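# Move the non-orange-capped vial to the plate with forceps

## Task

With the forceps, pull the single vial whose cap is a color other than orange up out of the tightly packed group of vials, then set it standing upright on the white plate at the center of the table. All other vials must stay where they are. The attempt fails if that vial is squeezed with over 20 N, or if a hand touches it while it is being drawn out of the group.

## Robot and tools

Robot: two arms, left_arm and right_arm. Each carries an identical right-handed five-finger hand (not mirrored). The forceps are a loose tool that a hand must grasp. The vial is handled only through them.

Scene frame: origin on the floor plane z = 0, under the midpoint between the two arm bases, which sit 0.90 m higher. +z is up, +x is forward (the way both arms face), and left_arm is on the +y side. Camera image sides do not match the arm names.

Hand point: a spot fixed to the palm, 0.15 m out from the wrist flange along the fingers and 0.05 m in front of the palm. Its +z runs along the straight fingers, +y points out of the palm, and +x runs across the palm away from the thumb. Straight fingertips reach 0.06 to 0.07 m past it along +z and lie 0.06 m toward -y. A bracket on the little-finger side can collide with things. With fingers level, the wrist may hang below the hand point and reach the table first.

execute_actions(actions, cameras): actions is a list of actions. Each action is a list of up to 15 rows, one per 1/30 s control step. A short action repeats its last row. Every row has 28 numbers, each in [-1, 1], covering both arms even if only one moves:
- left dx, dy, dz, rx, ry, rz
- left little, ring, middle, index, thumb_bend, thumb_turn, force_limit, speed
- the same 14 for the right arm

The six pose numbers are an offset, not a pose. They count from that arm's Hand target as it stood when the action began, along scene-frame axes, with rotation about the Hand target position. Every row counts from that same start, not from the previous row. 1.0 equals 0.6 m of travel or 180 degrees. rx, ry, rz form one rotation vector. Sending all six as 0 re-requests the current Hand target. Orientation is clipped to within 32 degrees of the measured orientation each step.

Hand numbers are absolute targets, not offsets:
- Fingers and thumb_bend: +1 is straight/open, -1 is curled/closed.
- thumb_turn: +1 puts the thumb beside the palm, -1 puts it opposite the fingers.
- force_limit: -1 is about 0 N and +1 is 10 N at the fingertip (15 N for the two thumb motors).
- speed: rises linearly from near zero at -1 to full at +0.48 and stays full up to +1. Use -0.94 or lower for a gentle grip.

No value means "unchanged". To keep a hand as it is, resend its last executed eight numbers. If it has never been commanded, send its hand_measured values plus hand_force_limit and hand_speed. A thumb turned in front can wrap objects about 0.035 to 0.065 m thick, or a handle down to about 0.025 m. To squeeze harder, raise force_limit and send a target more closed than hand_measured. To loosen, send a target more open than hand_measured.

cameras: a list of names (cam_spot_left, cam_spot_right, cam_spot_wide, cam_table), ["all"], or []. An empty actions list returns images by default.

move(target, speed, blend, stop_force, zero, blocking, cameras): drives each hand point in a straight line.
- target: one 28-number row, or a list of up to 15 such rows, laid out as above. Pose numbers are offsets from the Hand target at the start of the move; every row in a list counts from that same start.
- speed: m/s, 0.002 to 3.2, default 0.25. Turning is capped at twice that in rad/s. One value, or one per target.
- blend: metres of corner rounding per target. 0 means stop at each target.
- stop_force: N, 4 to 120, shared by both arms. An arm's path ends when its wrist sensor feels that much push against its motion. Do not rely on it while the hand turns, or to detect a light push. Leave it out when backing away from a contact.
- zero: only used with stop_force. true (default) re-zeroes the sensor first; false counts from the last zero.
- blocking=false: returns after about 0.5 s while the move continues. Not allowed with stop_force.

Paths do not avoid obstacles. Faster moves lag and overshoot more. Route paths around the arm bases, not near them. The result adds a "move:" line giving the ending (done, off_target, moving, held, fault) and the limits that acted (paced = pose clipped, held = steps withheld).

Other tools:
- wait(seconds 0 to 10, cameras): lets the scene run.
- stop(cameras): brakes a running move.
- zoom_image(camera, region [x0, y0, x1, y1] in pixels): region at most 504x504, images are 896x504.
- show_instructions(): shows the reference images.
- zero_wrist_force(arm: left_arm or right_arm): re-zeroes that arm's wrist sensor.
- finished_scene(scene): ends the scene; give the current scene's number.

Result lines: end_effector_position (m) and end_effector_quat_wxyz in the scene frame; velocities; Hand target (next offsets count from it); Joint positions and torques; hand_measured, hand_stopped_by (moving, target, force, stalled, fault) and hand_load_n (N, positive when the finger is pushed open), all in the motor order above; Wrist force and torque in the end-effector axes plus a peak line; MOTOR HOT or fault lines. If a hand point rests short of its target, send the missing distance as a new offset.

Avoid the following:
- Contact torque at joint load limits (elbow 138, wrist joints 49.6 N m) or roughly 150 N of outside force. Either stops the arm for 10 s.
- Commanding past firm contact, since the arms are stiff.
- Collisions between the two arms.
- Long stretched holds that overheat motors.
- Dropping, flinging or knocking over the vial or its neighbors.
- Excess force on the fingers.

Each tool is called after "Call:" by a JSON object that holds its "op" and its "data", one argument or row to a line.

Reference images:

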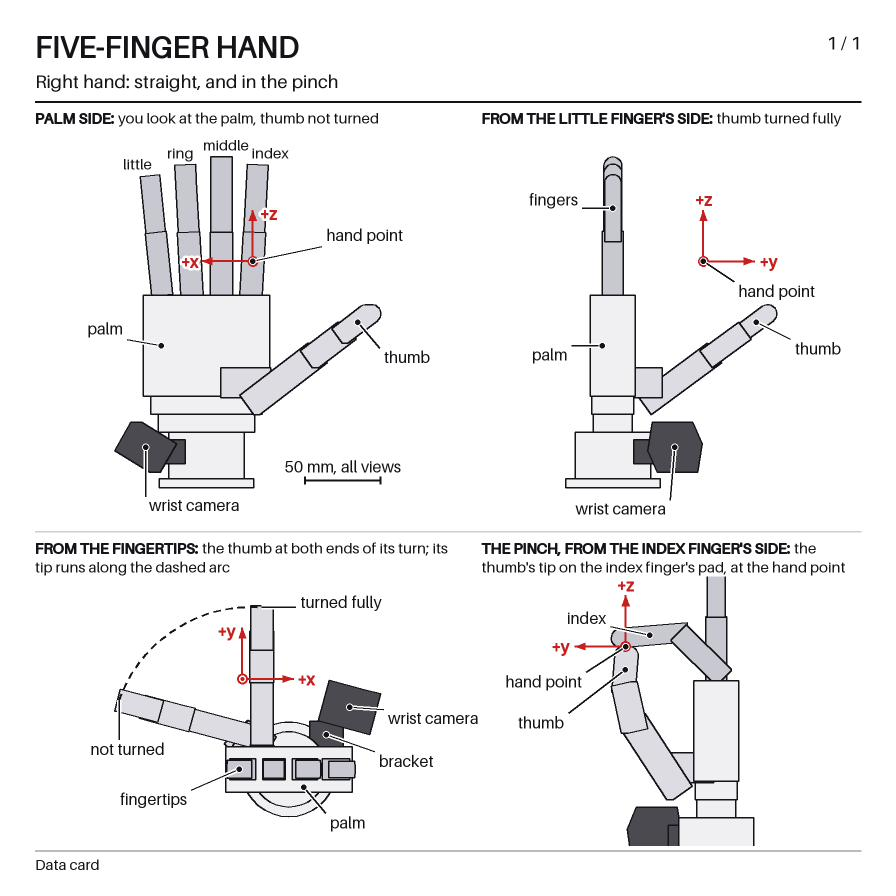

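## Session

Call:
{"op": "execute_actions", "data": {
  "actions": []
}}

Scene clock: 0.00 s.
left_arm: end_effector_position=(+0.1806, +0.6428, +1.2766) hand_measured=(+1.000, +1.000, +1.000, +1.000, +1.000, +1.000) hand_load_n=(+0.0, +0.0, +0.5, +0.0, +0.0, +0.5) hand_stopped_by=(target, target, target, target, target, target) hand_force_limit=0.00 hand_speed=-0.80 end_effector_quat_wxyz=(+0.047, -0.224, +0.906, -0.357) | right_arm: end_effector_position=(+0.1001, -0.4899, +1.2084) hand_measured=(+1.000, +1.000, +1.000, +1.000, +1.000, +1.000) hand_load_n=(-0.5, +0.0, +0.0, +0.0, +0.0, +0.0) hand_stopped_by=(target, target, target, target, target, target) hand_force_limit=0.00 hand_speed=-0.80 end_effector_quat_wxyz=(-0.099, -0.221, +0.905, -0.349)
Joint positions: left_arm=[0.248 -2.06 2.22 1.297 2.3 -1.851] | right_arm=[0.139 -2.06 2.398 1.391 2.3 -1.851]
Joint velocities: within noise
Joint torques (N m): no reading
Wrist force (N): no reading
Wrist torque (N m): no reading
Wrist force, peak (N): no reading
Hand target: left_arm +0.1806, +0.6428, +1.2766; +0.047, -0.224, +0.906, -0.357 | right_arm +0.1001, -0.4899, +1.2084; -0.099, -0.221, +0.905, -0.349

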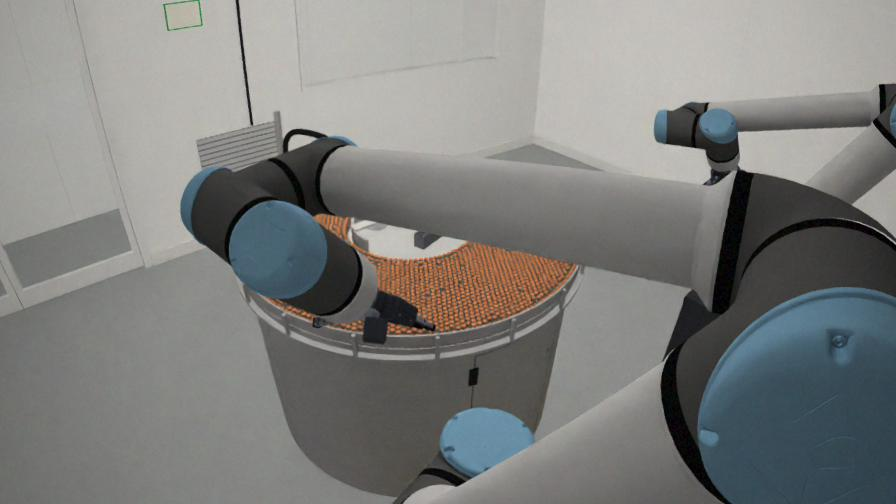

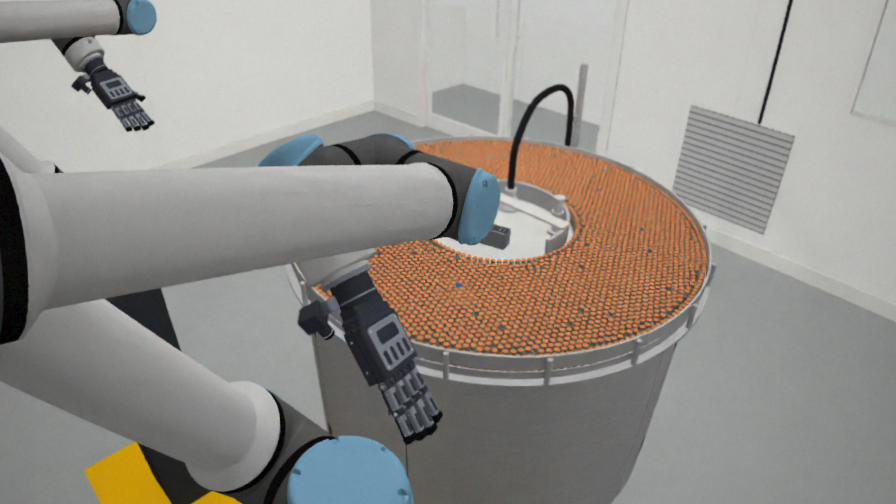

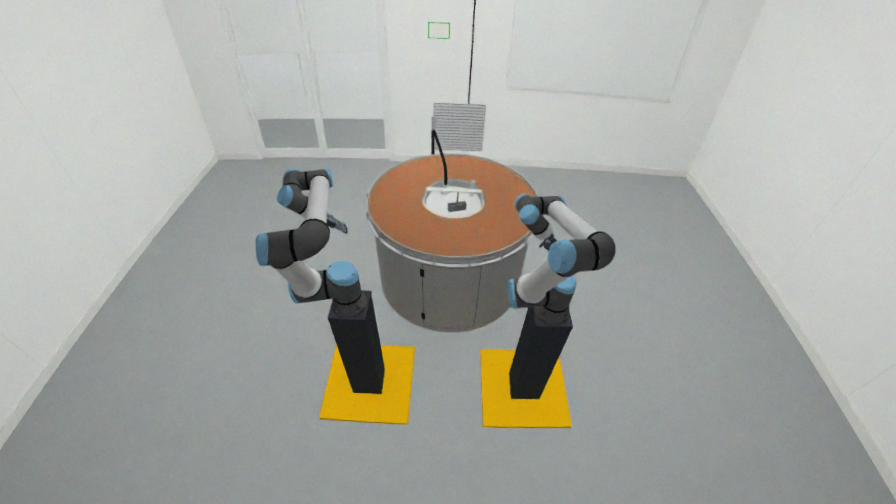

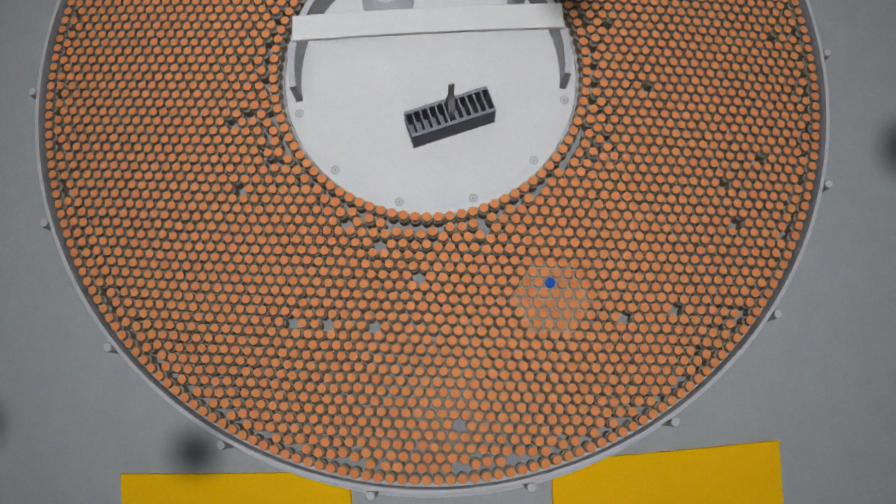

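Call:
{"op": "zoom_image", "data": {
  "camera": "cam_table",
  "region": [395, 70, 505, 160]
}}

Call:
{"op": "zoom_image", "data": {
  "camera": "cam_table",
  "region": [510, 242, 590, 322]
}}

Call:
{"op": "move", "data": {
  "target": [0,0.544,0,0,0,0,1,1,1,1,1,1,0,-0.8,0.70,0.05,0.02,0,0,0,1,1,1,1,1,1,0,-0.8],
  "speed": 0.25
}}

Scaled by 4.582.

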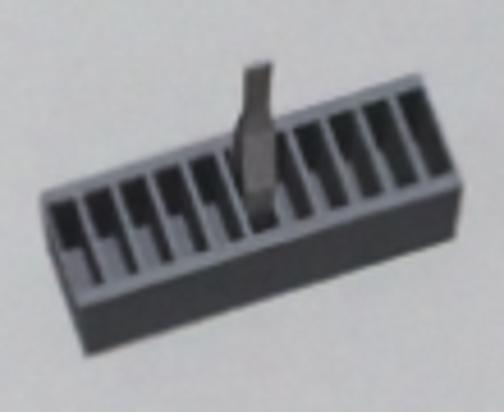

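Scaled by 6.300.

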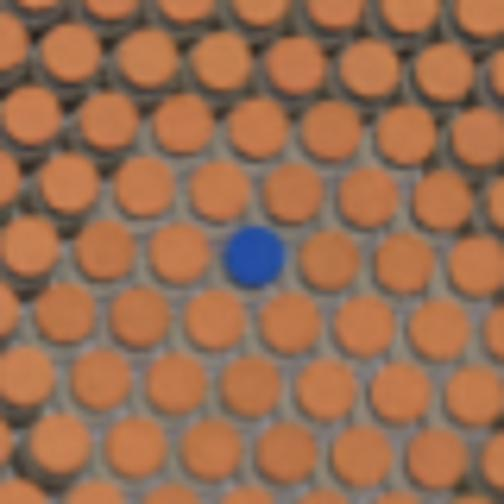

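Scene clock: 6.10 s.
left_arm: end_effector_position=(+0.1806, +0.9691, +1.2766) hand_measured=(+1.000, +1.000, +1.000, +1.000, +1.000, +1.000) hand_load_n=(+0.0, +0.0, +0.0, +0.0, +0.0, +0.0) hand_stopped_by=(target, target, target, target, target, target) hand_force_limit=0.00 hand_speed=-0.80 end_effector_quat_wxyz=(+0.047, -0.224, +0.906, -0.357) | right_arm: end_effector_position=(+0.5199, -0.4600, +1.2204) hand_measured=(+1.000, +1.000, +1.000, +1.000, +1.000, +1.000) hand_load_n=(+0.0, +0.0, +0.0, -0.5, +0.0, -0.5) hand_stopped_by=(target, target, target, target, target, target) hand_force_limit=0.00 hand_speed=-0.80 end_effector_quat_wxyz=(-0.099, -0.221, +0.905, -0.349)
Joint positions: left_arm=[1.043 -1.413 1.822 1.673 2.126 -0.864] | right_arm=[0.087 -1.341 1.751 1.272 2.307 -1.92]
Joint torques (N m): left_arm=[9.05 -38.5 -36.82 8.78 -1.39 3.24] | right_arm=[7.05 -47.08 -45.01 7.64 5.09 2.34]
Wrist force (N): left_arm=[-0.5 -0.7 -0.2] | right_arm=[-0.3 0.1 -0.5]
Wrist torque (N m): left_arm=[-0.05 0.16 -0.23] | right_arm=[0.05 0.07 -0.13]
Wrist force, peak (N): left_arm=[-1.0 -0.8 0.0] | right_arm=[-1.6 -0.2 -0.6]
Hand target: left_arm +0.1806, +0.9692, +1.2766; +0.047, -0.224, +0.906, -0.357 | right_arm +0.5201, -0.4599, +1.2204; -0.099, -0.221, +0.905, -0.349
Off the commanded pose: left_arm 0.000 m, 0 deg | right_arm 0.000 m, 0 deg.
move: done

Call:
{"op": "move", "data": {
  "target": [
    [-0.1064,0.375,-0.305,0,0,0,1,1,1,1,1,1,0,-0.8,0,0,0,0,0,0.5,1,1,0.2,0.2,-0.25,-1,0,-0.3],
    [-0.2127,0.75,-0.609,0,0,0,1,1,1,1,1,1,0,-0.8,0,0,0,-0.339,-0.1222,0.6127,1,1,0.2,0.2,-0.25,-1,0,-0.3]
  ],
  "speed": 0.35,
  "cameras": ["cam_spot_left","cam_spot_right","cam_table"]
}}

Scene clock: 51.67 s.
left_arm: end_effector_position=(+0.0530, +1.4192, +0.9112) hand_measured=(+1.000, +1.000, +1.000, +1.000, +1.000, +1.000) hand_load_n=(+0.0, +0.0, +0.0, +0.0, +0.0, -0.5) hand_stopped_by=(target, target, target, target, target, target) hand_force_limit=0.00 hand_speed=-0.80 end_effector_quat_wxyz=(+0.047, -0.224, +0.906, -0.357) | right_arm: end_effector_position=(+0.5201, -0.4599, +1.2204) hand_measured=(+1.000, +1.000, +0.200, +0.200, -0.250, -1.000) hand_load_n=(+0.0, +0.0, +0.0, +0.0, +0.0, +0.0) hand_stopped_by=(target, target, target, target, target, target) hand_force_limit=0.00 hand_speed=-0.30 end_effector_quat_wxyz=(-0.272, +0.702, -0.091, +0.652)
Joint positions: left_arm=[1.411 -0.437 0.914 1.757 1.92 -0.523] | right_arm=[-0.524 -2.176 2.509 -0.33 0.781 -4.19]
Joint torques (N m): left_arm=[10.6 -96.17 -37.43 8.98 -1.52 3.68] | right_arm=[-14.56 -4.46 -33.94 -3.11 -3.08 2.44]
Wrist force (N): left_arm=[0.3 -0.5 0.1] | right_arm=[-1.3 0.9 -0.9]
Wrist torque (N m): left_arm=[-0.08 -0.07 -0.12] | right_arm=[0.26 0.35 -0.28]
Wrist force, peak (N): left_arm=[-0.6 -1.5 0.0] | right_arm=[-1.8 0.5 -1.5]
Hand target: left_arm +0.0530, +1.4192, +0.9112; +0.047, -0.224, +0.906, -0.357 | right_arm +0.5201, -0.4599, +1.2204; -0.272, +0.702, -0.091, +0.652
Off the commanded pose: left_arm 0.000 m, 0 deg | right_arm 0.000 m, 0 deg.
move: done
Images, in order (width x height): cam_spot_left 896x504, cam_spot_right 896x504, cam_table 896x504.

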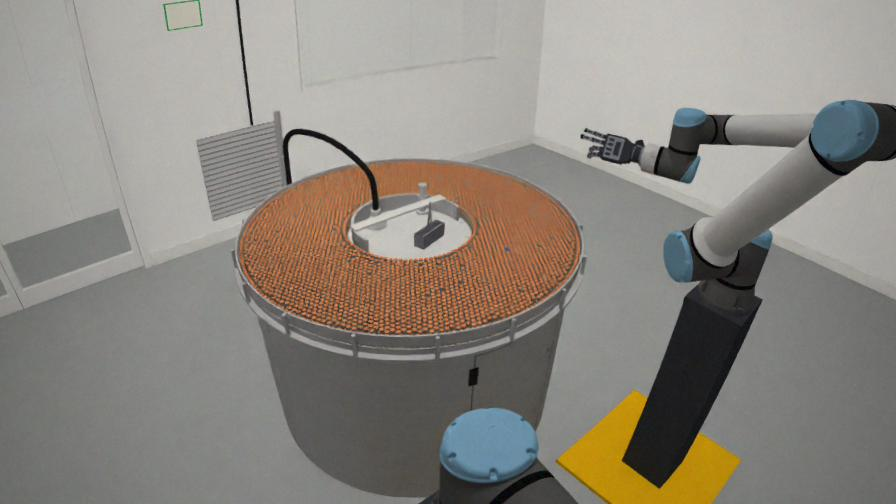

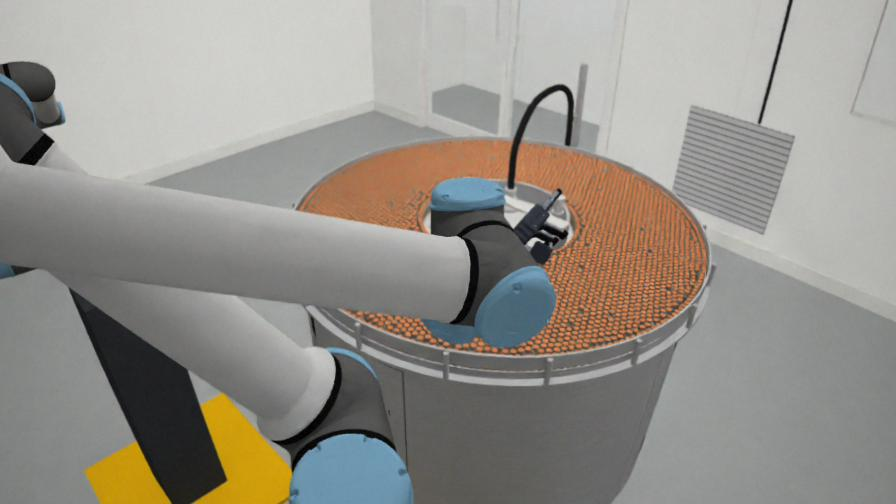

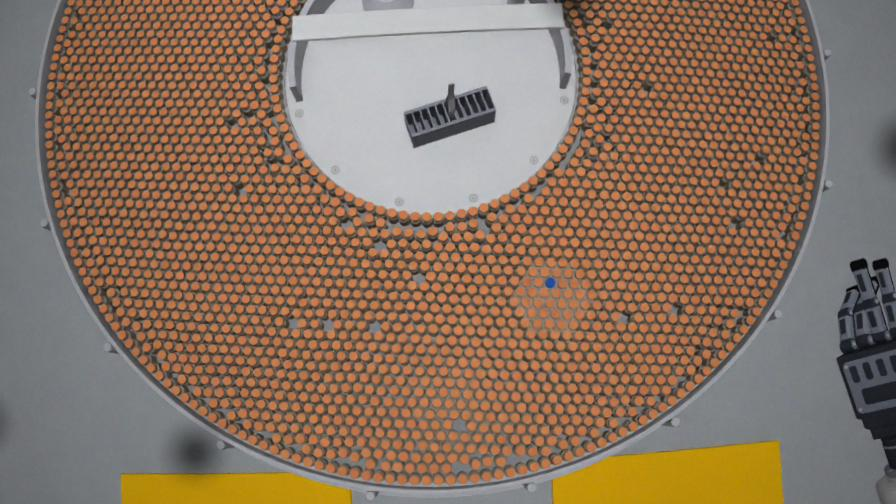

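Call:
{"op": "move", "data": {
  "target": [
    [0,0,0,0,0,0,1,1,1,1,1,1,0,-0.8,0.2333,0.9,-0.1007,0,0,0,1,1,0.2,0.2,-0.25,-1,0,-0.3]
  ],
  "speed": 0.3
}}

Call:
{"op": "move", "data": {
  "target": [
    [0,0,0,0,0,0,1,1,1,1,1,1,0,-0.8,0.295,0,-0.1833,0,0,0,1,1,0.2,0.2,-0.25,-1,0,-0.3]
  ],
  "speed": 0.2,
  "cameras": ["cam_spot_left","cam_spot_right","cam_table"]
}}

Call:
{"op": "zoom_image", "data": {
  "camera": "cam_table",
  "region": [340, 40, 510, 170]
}}

Call:
{"op": "zoom_image", "data": {
  "camera": "cam_spot_right",
  "region": [440, 170, 540, 270]
}}

Call:
{"op": "zoom_image", "data": {
  "camera": "cam_spot_left",
  "region": [390, 180, 480, 270]
}}

Scene clock: 60.33 s.
left_arm: end_effector_position=(+0.0530, +1.4192, +0.9112) hand_measured=(+1.000, +1.000, +1.000, +1.000, +1.000, +1.000) hand_load_n=(+0.0, +0.0, -0.5, +0.0, +0.0, +0.0) hand_stopped_by=(target, target, target, target, target, target) hand_force_limit=0.00 hand_speed=-0.80 end_effector_quat_wxyz=(+0.047, -0.224, +0.906, -0.357) | right_arm: end_effector_position=(+0.6600, +0.0799, +1.1600) hand_measured=(+1.000, +1.000, +0.200, +0.200, -0.250, -1.000) hand_load_n=(+0.0, +0.0, +0.0, +0.0, +0.0, +0.0) hand_stopped_by=(target, target, target, target, target, target) hand_force_limit=0.00 hand_speed=-0.30 end_effector_quat_wxyz=(-0.272, +0.702, -0.091, +0.652)
Joint positions: left_arm=[1.411 -0.437 0.914 1.757 1.92 -0.523] | right_arm=[0.741 -1.211 1.799 -0.586 2.045 -4.186]
Joint torques (N m): left_arm=[10.92 -97.35 -37.15 8.97 -1.42 3.56] | right_arm=[10.03 -57.79 -48.98 1.1 3.02 2.42]
Wrist force (N): left_arm=[0.0 -0.4 0.1] | right_arm=[-1.5 0.2 -1.0]
Wrist torque (N m): left_arm=[-0.06 -0.02 -0.13] | right_arm=[0.15 0.40 -0.20]
Wrist force, peak (N): left_arm=[-0.2 -0.9 -0.2] | right_arm=[-2.4 -0.8 -0.5]
Hand target: left_arm +0.0530, +1.4192, +0.9112; +0.047, -0.224, +0.906, -0.357 | right_arm +0.6600, +0.0801, +1.1599; -0.272, +0.702, -0.091, +0.652
Off the commanded pose: left_arm 0.000 m, 0 deg | right_arm 0.000 m, 0 deg.
move: done

Scene clock: 62.00 s.
left_arm: end_effector_position=(+0.0530, +1.4192, +0.9112) hand_measured=(+1.000, +1.000, +1.000, +1.000, +1.000, +1.000) hand_load_n=(+0.0, +0.0, +0.0, +0.0, +0.0, +0.0) hand_stopped_by=(target, target, target, target, target, target) hand_force_limit=0.00 hand_speed=-0.80 end_effector_quat_wxyz=(+0.047, -0.224, +0.906, -0.357) | right_arm: end_effector_position=(+0.8368, +0.0800, +1.0501) hand_measured=(+1.000, +1.000, +0.200, +0.200, -0.250, -1.000) hand_load_n=(+0.0, +0.0, +0.0, +0.0, +0.5, +0.0) hand_stopped_by=(target, target, target, target, target, target) hand_force_limit=0.00 hand_speed=-0.30 end_effector_quat_wxyz=(-0.272, +0.702, -0.091, +0.652)
Joint positions: left_arm=[1.411 -0.437 0.914 1.757 1.92 -0.523] | right_arm=[0.594 -0.952 1.617 -0.662 1.899 -4.187]
Joint torques (N m): left_arm=[10.56 -96.22 -37.53 8.64 -1.38 3.68] | right_arm=[-10.67 -79.63 -47.02 0.16 -3.14 -2.26]
Wrist force (N): left_arm=[-0.2 -0.6 0.2] | right_arm=[-1.1 -0.3 -1.3]
Wrist torque (N m): left_arm=[-0.11 0.01 -0.15] | right_arm=[0.11 0.34 -0.16]
Wrist force, peak (N): left_arm=[-0.2 -0.8 0.0] | right_arm=[-0.7 -0.8 -2.5]
Hand target: left_arm +0.0530, +1.4192, +0.9112; +0.047, -0.224, +0.906, -0.357 | right_arm +0.8370, +0.0801, +1.0500; -0.272, +0.702, -0.091, +0.652
Off the commanded pose: left_arm 0.000 m, 0 deg | right_arm 0.000 m, 0 deg.
move: done
Images, in order (width x height): cam_spot_left 896x504, cam_spot_right 896x504, cam_table 896x504.

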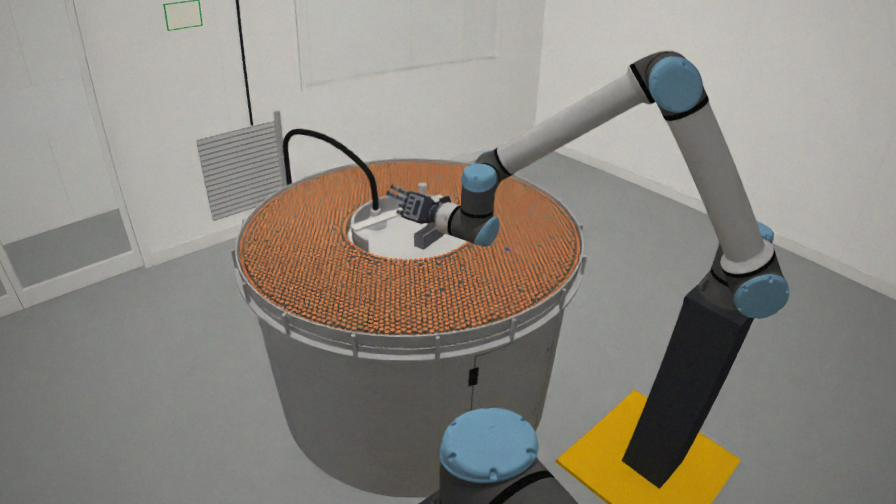

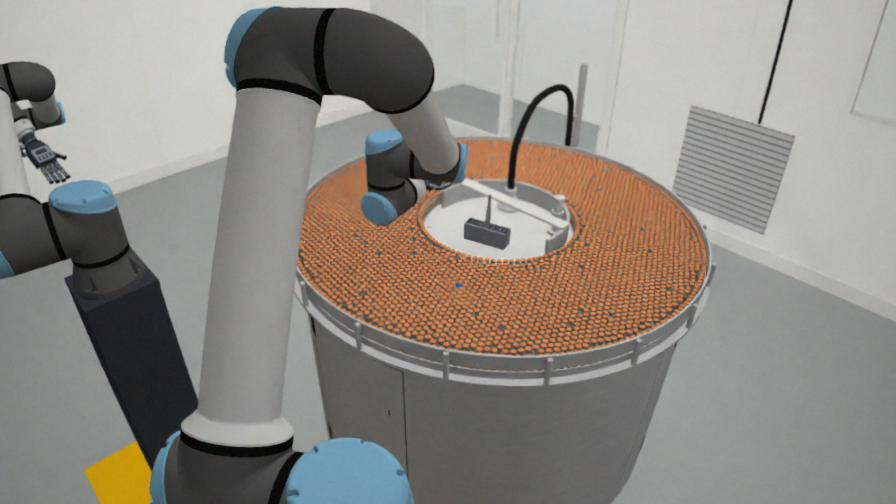

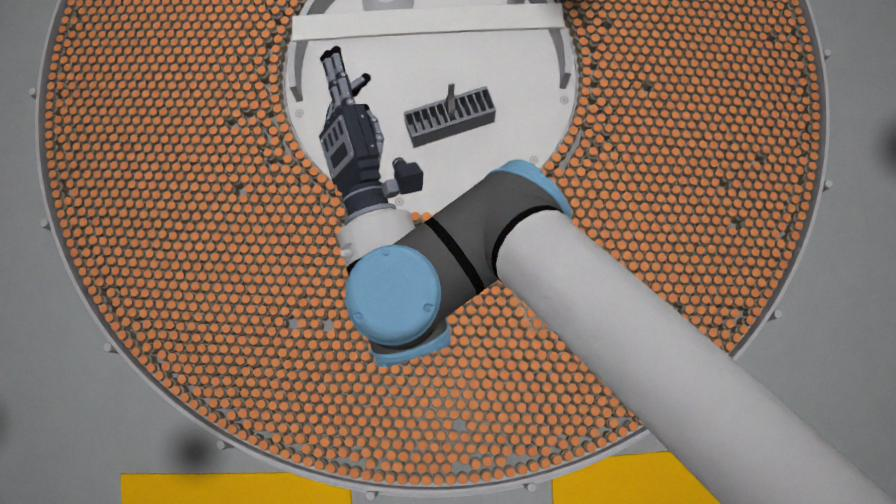

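Scaled by 2.965.

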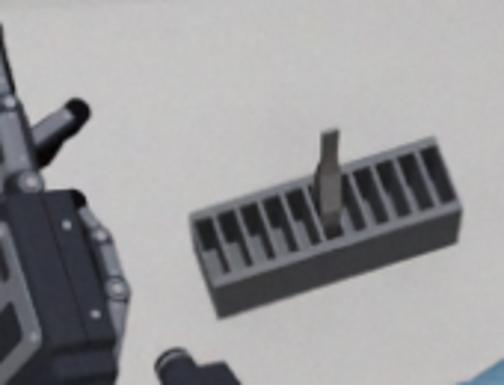

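Scaled by 5.040.

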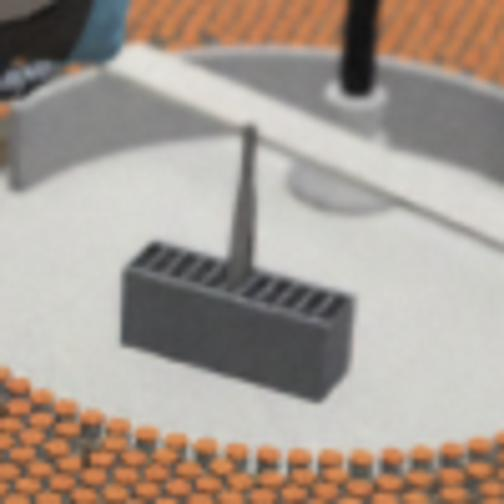

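Scaled by 5.600.

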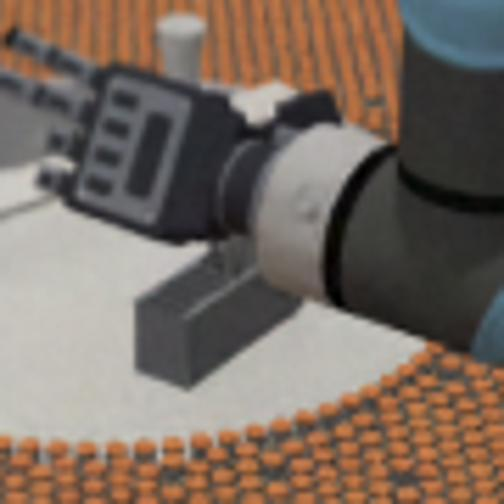

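Call:
{"op": "move", "data": {
  "target": [
    [0,0,0,0,0,0,1,1,1,1,1,1,0,-0.8,0,0,-0.0883,0,0,0,1,1,0.2,0.2,-0.25,-1,0,-0.3],
    [0,0,0,0,0,0,1,1,1,1,1,1,0,-0.8,0.0342,-0.1362,-0.0883,0,0,0,1,1,0.2,0.2,-0.25,-1,0,-0.3]
  ],
  "speed": [0.15,0.1],
  "stop_force": 8,
  "cameras": ["cam_spot_right","cam_table"]
}}

Call:
{"op": "zoom_image", "data": {
  "camera": "cam_table",
  "region": [360, 40, 510, 170]
}}

Call:
{"op": "zoom_image", "data": {
  "camera": "cam_spot_right",
  "region": [440, 170, 540, 270]
}}

Scene clock: 76.70 s.
left_arm: end_effector_position=(+0.0530, +1.4192, +0.9112) hand_measured=(+1.000, +1.000, +1.000, +1.000, +1.000, +1.000) hand_load_n=(+0.0, +0.0, +0.0, +0.0, +0.0, +0.0) hand_stopped_by=(target, target, target, target, target, target) hand_force_limit=0.00 hand_speed=-0.80 end_effector_quat_wxyz=(+0.047, -0.224, +0.906, -0.357) | right_arm: end_effector_position=(+0.8576, -0.0017, +0.9970) hand_measured=(+1.000, +1.000, +0.200, +0.200, -0.250, -1.000) hand_load_n=(+0.0, +0.0, +0.0, +0.0, +0.0, +0.0) hand_stopped_by=(target, target, target, target, target, target) hand_force_limit=0.00 hand_speed=-0.30 end_effector_quat_wxyz=(-0.272, +0.702, -0.091, +0.652)
Joint positions: left_arm=[1.411 -0.437 0.914 1.757 1.92 -0.523] | right_arm=[0.491 -0.946 1.73 -0.782 1.796 -4.187]
Joint torques (N m): left_arm=[11.35 -96.17 -37.51 8.74 -1.51 3.78] | right_arm=[-9.77 -99.24 -23.29 -3.21 -2.78 -1.94]
Wrist force (N): left_arm=[0.2 -0.4 0.1] | right_arm=[-1.1 0.6 -1.4]
Wrist torque (N m): left_arm=[-0.05 -0.05 -0.12] | right_arm=[0.24 0.35 -0.12]
Wrist force, peak (N): left_arm=[-0.2 -1.0 0.2] | right_arm=[-1.9 0.6 -1.9]
Hand target: left_arm +0.0530, +1.4192, +0.9112; +0.047, -0.224, +0.906, -0.357 | right_arm +0.8576, -0.0017, +0.9970; -0.272, +0.702, -0.091, +0.652
Off the commanded pose: left_arm 0.000 m, 0 deg | right_arm 0.000 m, 0 deg.
move: done
Images, in order (width x height): cam_spot_right 896x504, cam_table 896x504.

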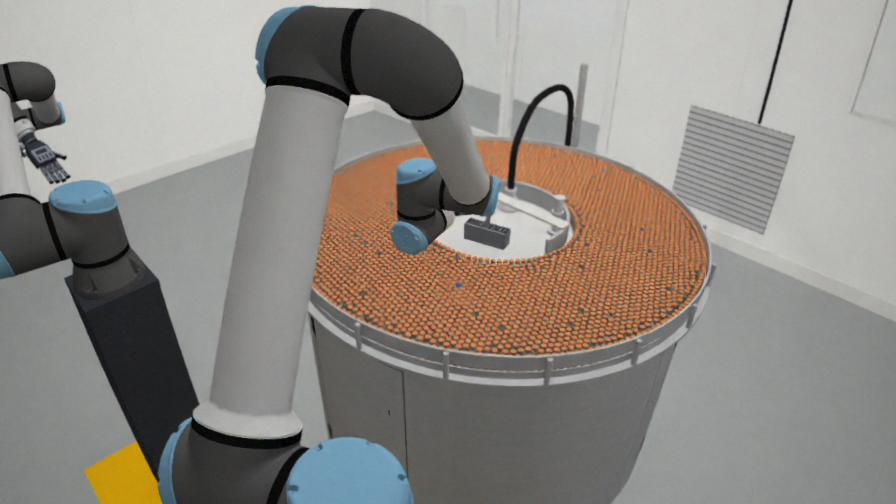

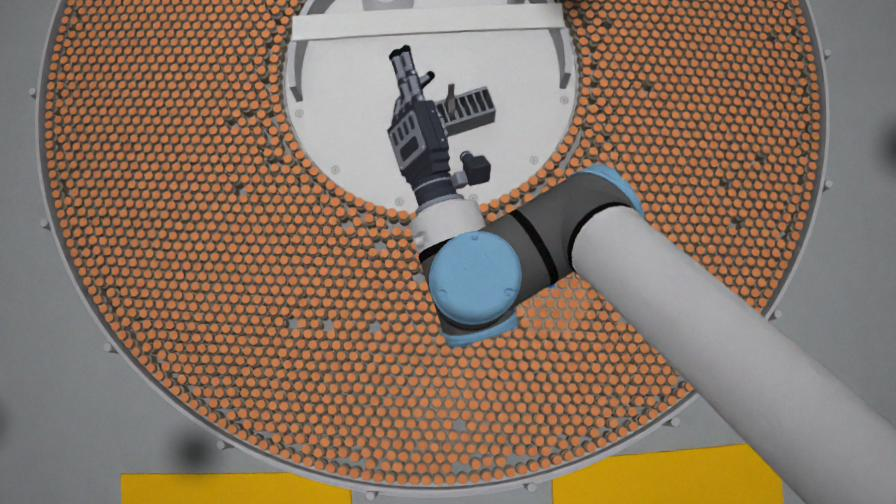

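Scaled by 3.360.

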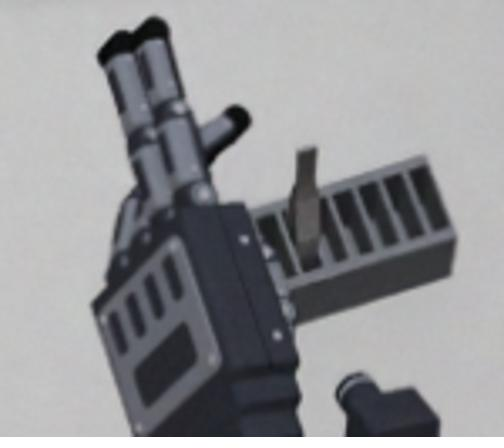

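Scaled by 5.040.

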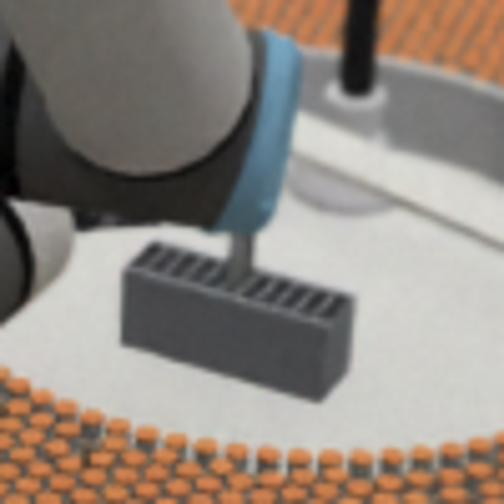

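Call:
{"op": "move", "data": {
  "target": [0,0,0,0,0,0,1,1,1,1,1,1,0,-0.8,0.0098,-0.05,0,0,0,0,1,1,0.2,0.2,-0.25,-1,0,-0.3],
  "speed": 0.03,
  "stop_force": 6,
  "cameras": ["cam_spot_right","cam_table"]
}}

Call:
{"op": "zoom_image", "data": {
  "camera": "cam_table",
  "region": [360, 40, 510, 170]
}}

Call:
{"op": "move", "data": {
  "target": [0,0,0,0,0,0,1,1,1,1,1,1,0,-0.8,0,0,0,0,0,0,1,1,-0.6,-0.6,-0.25,-1,-0.85,-0.96],
  "speed": 0.03,
  "cameras": ["cam_spot_right","cam_table"]
}}

Call:
{"op": "zoom_image", "data": {
  "camera": "cam_table",
  "region": [360, 40, 510, 170]
}}

Scene clock: 84.03 s.
left_arm: end_effector_position=(+0.0530, +1.4192, +0.9112) hand_measured=(+1.000, +1.000, +1.000, +1.000, +1.000, +1.000) hand_load_n=(+0.0, +0.0, +0.0, +0.0, +0.0, +0.0) hand_stopped_by=(target, target, target, target, target, target) hand_force_limit=0.00 hand_speed=-0.80 end_effector_quat_wxyz=(+0.047, -0.224, +0.906, -0.357) | right_arm: end_effector_position=(+0.8634, -0.0317, +0.9970) hand_measured=(+1.000, +1.000, +0.200, +0.200, -0.250, -1.000) hand_load_n=(+0.0, +0.0, +0.0, +0.0, +0.0, +0.5) hand_stopped_by=(target, target, target, target, target, target) hand_force_limit=0.00 hand_speed=-0.30 end_effector_quat_wxyz=(-0.272, +0.702, -0.091, +0.652)
Joint positions: left_arm=[1.411 -0.437 0.914 1.757 1.92 -0.523] | right_arm=[0.452 -0.964 1.764 -0.797 1.757 -4.187]
Joint torques (N m): left_arm=[11.95 -97.31 -37.41 8.67 -1.45 3.53] | right_arm=[-13.21 -95.29 -24.44 -3.32 -3.71 -1.73]
Wrist force (N): left_arm=[0.1 -0.7 0.2] | right_arm=[-1.3 0.7 -1.1]
Wrist torque (N m): left_arm=[-0.12 -0.04 -0.14] | right_arm=[0.22 0.39 -0.14]
Wrist force, peak (N): left_arm=[-0.1 -1.1 0.3] | right_arm=[-1.2 1.0 -1.7]
Hand target: left_arm +0.0530, +1.4192, +0.9112; +0.047, -0.224, +0.906, -0.357 | right_arm +0.8634, -0.0317, +0.9970; -0.272, +0.702, -0.091, +0.652
Off the commanded pose: left_arm 0.000 m, 0 deg | right_arm 0.000 m, 0 deg.
move: done
Images, in order (width x height): cam_spot_right 896x504, cam_table 896x504.

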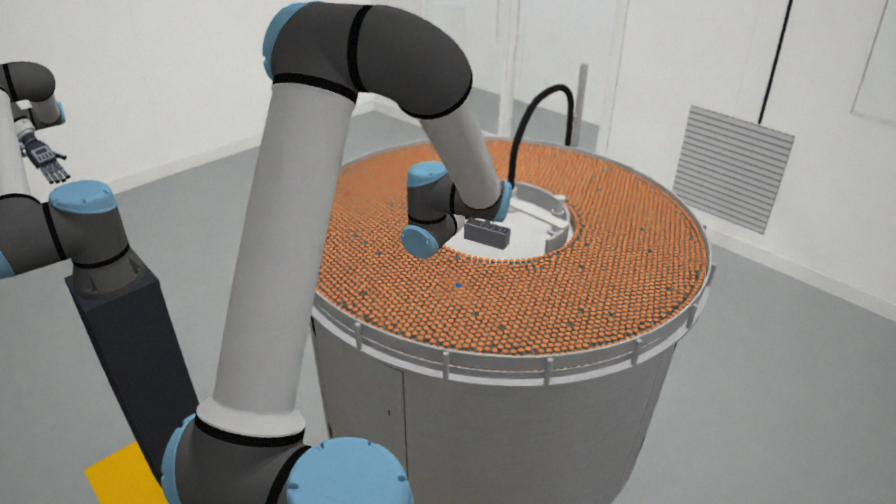

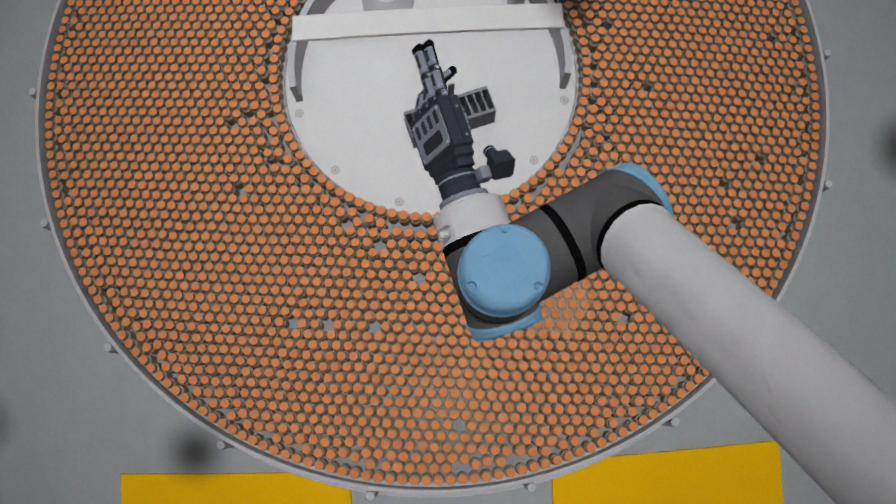

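Scaled by 3.360.

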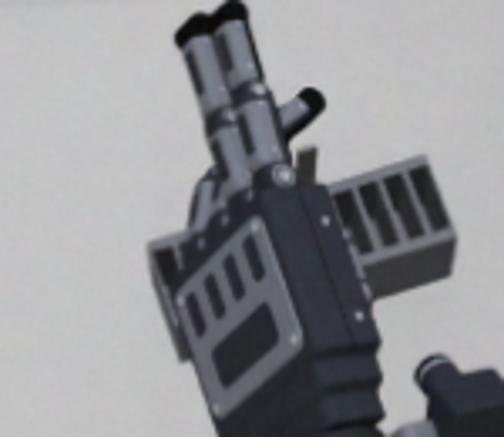

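Scene clock: 87.33 s.
left_arm: end_effector_position=(+0.0530, +1.4192, +0.9112) hand_measured=(+1.000, +1.000, +1.000, +1.000, +1.000, +1.000) hand_load_n=(+0.0, +0.0, +0.0, +0.0, +0.0, +0.0) hand_stopped_by=(target, target, target, target, target, target) hand_force_limit=0.00 hand_speed=-0.80 end_effector_quat_wxyz=(+0.047, -0.224, +0.906, -0.357) | right_arm: end_effector_position=(+0.8634, -0.0317, +0.9970) hand_measured=(+1.000, +1.000, -0.150, -0.092, -0.250, -1.000) hand_load_n=(+0.0, +0.0, +0.5, +0.5, +0.0, +0.0) hand_stopped_by=(target, target, force, force, target, target) hand_force_limit=-0.85 hand_speed=-0.96 end_effector_quat_wxyz=(-0.272, +0.702, -0.091, +0.652)
Joint positions: left_arm=[1.411 -0.437 0.914 1.757 1.92 -0.523] | right_arm=[0.452 -0.964 1.764 -0.797 1.757 -4.187]
Joint torques (N m): left_arm=[11.88 -96.24 -36.93 8.72 -1.35 3.72] | right_arm=[-11.57 -96.53 -23.57 -3.31 -2.79 -2.12]
Wrist force (N): left_arm=[0.1 -0.5 0.1] | right_arm=[-1.4 0.1 -1.4]
Wrist torque (N m): left_arm=[-0.08 -0.04 -0.13] | right_arm=[0.17 0.46 -0.17]
Wrist force, peak (N): left_arm=[0.2 -1.1 0.0] | right_arm=[-1.1 0.4 -2.3]
Hand target: left_arm +0.0530, +1.4192, +0.9112; +0.047, -0.224, +0.906, -0.357 | right_arm +0.8634, -0.0317, +0.9970; -0.272, +0.702, -0.091, +0.652
Off the commanded pose: left_arm 0.000 m, 0 deg | right_arm 0.000 m, 0 deg.
move: done
Images, in order (width x height): cam_spot_right 896x504, cam_table 896x504.

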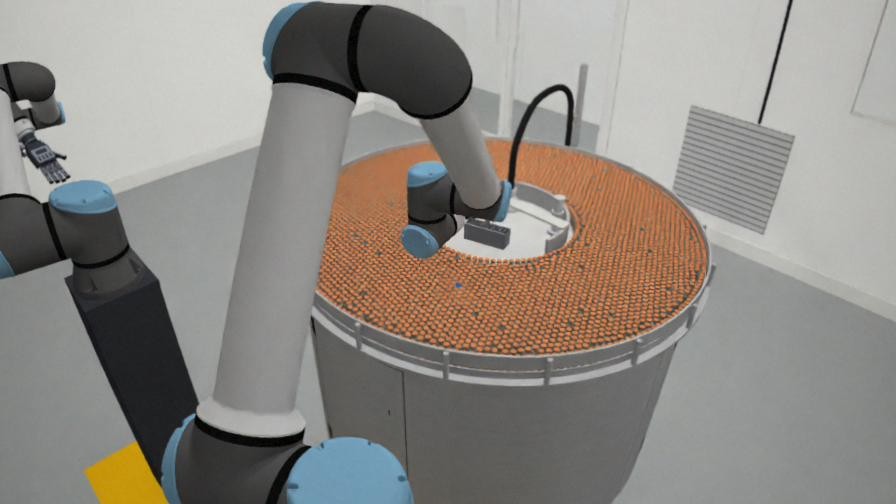

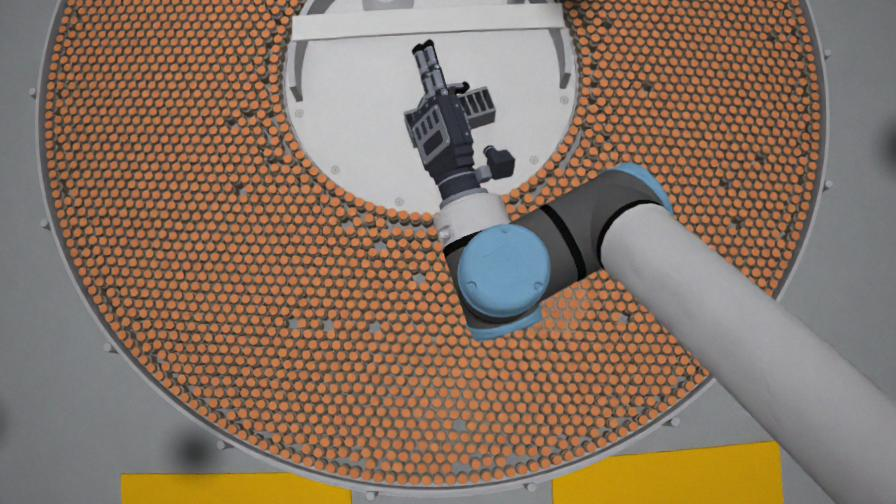

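Scaled by 3.360.

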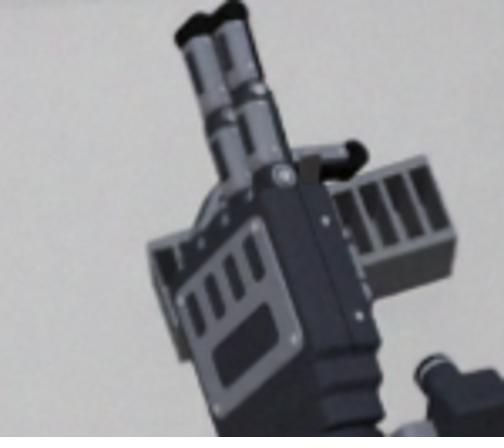

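Call:
{"op": "move", "data": {
  "target": [0,0,0,0,0,0,1,1,1,1,1,1,0,-0.8,0,0,0.1833,0,0,0,1,1,-0.153,-0.097,-0.25,-1,0.4,-0.98],
  "speed": 0.06,
  "cameras": ["cam_spot_left","cam_spot_right","cam_table"]
}}

Call:
{"op": "zoom_image", "data": {
  "camera": "cam_spot_right",
  "region": [460, 170, 530, 240]
}}

Call:
{"op": "zoom_image", "data": {
  "camera": "cam_spot_left",
  "region": [400, 180, 470, 250]
}}

Scene clock: 94.03 s.
left_arm: end_effector_position=(+0.0530, +1.4192, +0.9112) hand_measured=(+1.000, +1.000, +1.000, +1.000, +1.000, +1.000) hand_load_n=(+0.0, +0.0, +0.0, +0.0, +0.0, +0.0) hand_stopped_by=(target, target, target, target, target, target) hand_force_limit=0.00 hand_speed=-0.80 end_effector_quat_wxyz=(+0.047, -0.224, +0.906, -0.357) | right_arm: end_effector_position=(+0.8634, -0.0317, +1.1068) hand_measured=(+1.000, +1.000, -0.152, -0.096, -0.250, -1.000) hand_load_n=(+0.0, +0.0, +0.5, +0.5, -0.5, +0.5) hand_stopped_by=(target, target, target, target, target, target) hand_force_limit=0.40 hand_speed=-0.98 end_effector_quat_wxyz=(-0.272, +0.702, -0.091, +0.652)
Joint positions: left_arm=[1.411 -0.437 0.914 1.757 1.92 -0.523] | right_arm=[0.452 -1.083 1.716 -0.631 1.757 -4.187]
Joint torques (N m): left_arm=[10.56 -98.89 -37.5 8.64 -1.35 3.72] | right_arm=[-7.12 -90.51 -48.37 0.7 -3.11 -0.33]
Wrist force (N): left_arm=[0.1 -0.6 0.2] | right_arm=[-1.5 0.6 -1.6]
Wrist torque (N m): left_arm=[-0.10 -0.04 -0.13] | right_arm=[0.24 0.41 -0.14]
Wrist force, peak (N): left_arm=[0.1 -1.0 0.1] | right_arm=[-1.3 0.4 -2.1]
Hand target: left_arm +0.0530, +1.4192, +0.9112; +0.047, -0.224, +0.906, -0.357 | right_arm +0.8634, -0.0317, +1.1070; -0.272, +0.702, -0.091, +0.652
Off the commanded pose: left_arm 0.000 m, 0 deg | right_arm 0.000 m, 0 deg.
move: done
Images, in order (width x height): cam_spot_left 896x504, cam_spot_right 896x504, cam_table 896x504.

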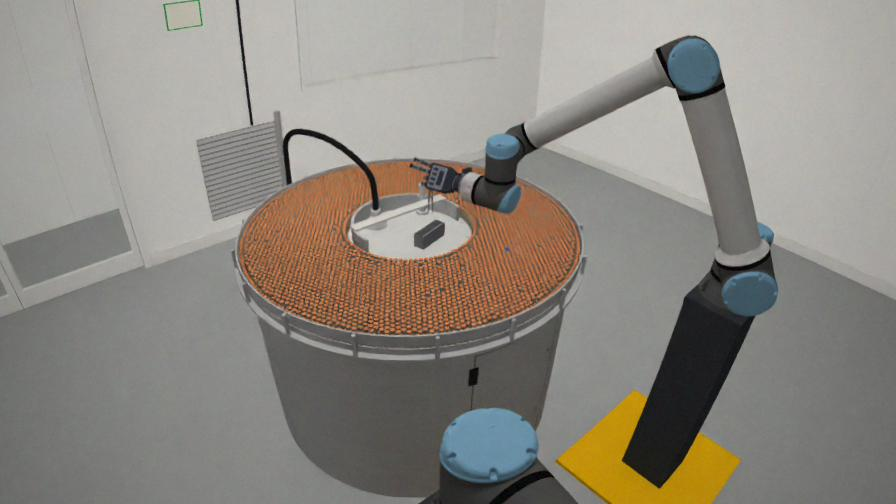

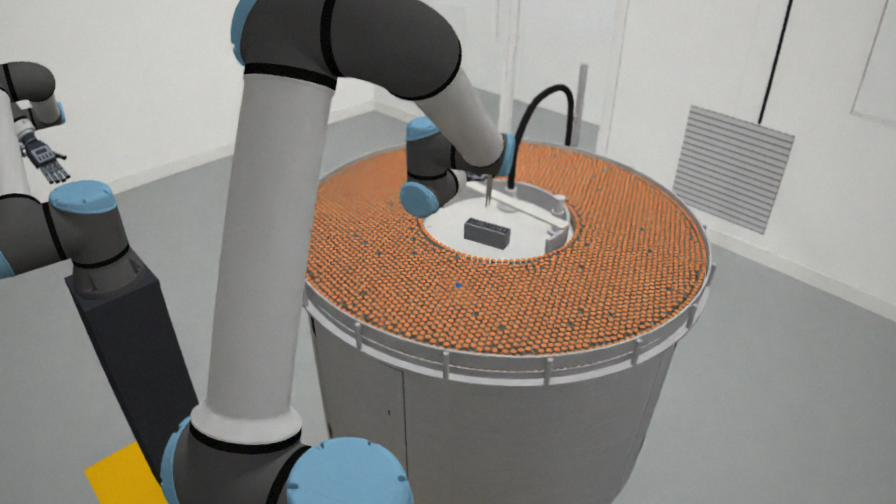

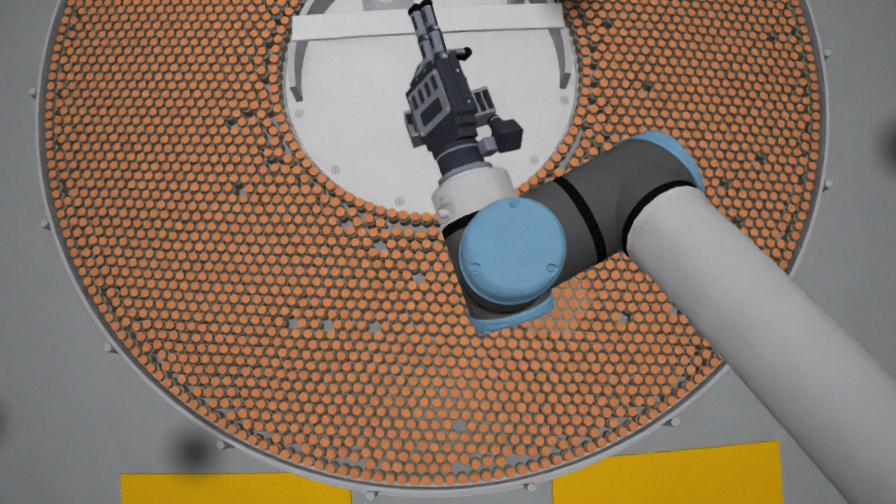

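Scaled by 7.200.

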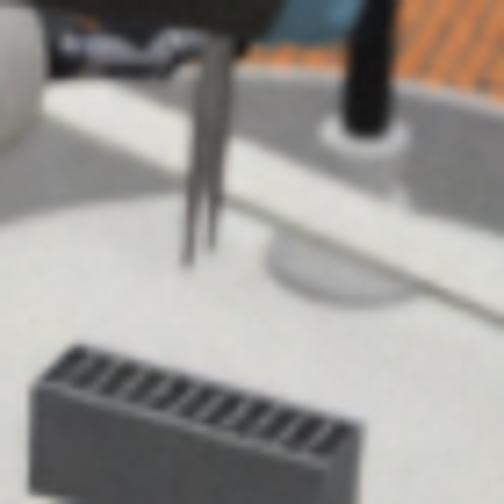

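Scaled by 7.200.

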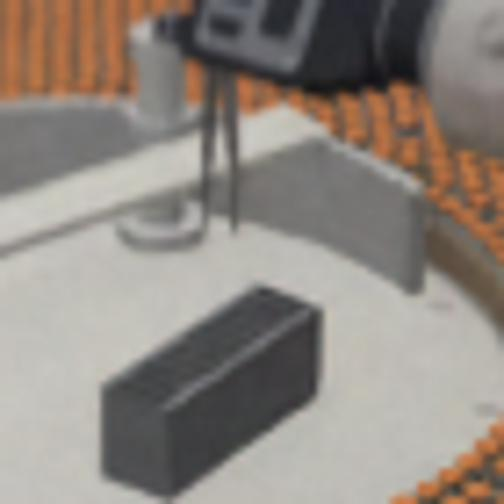

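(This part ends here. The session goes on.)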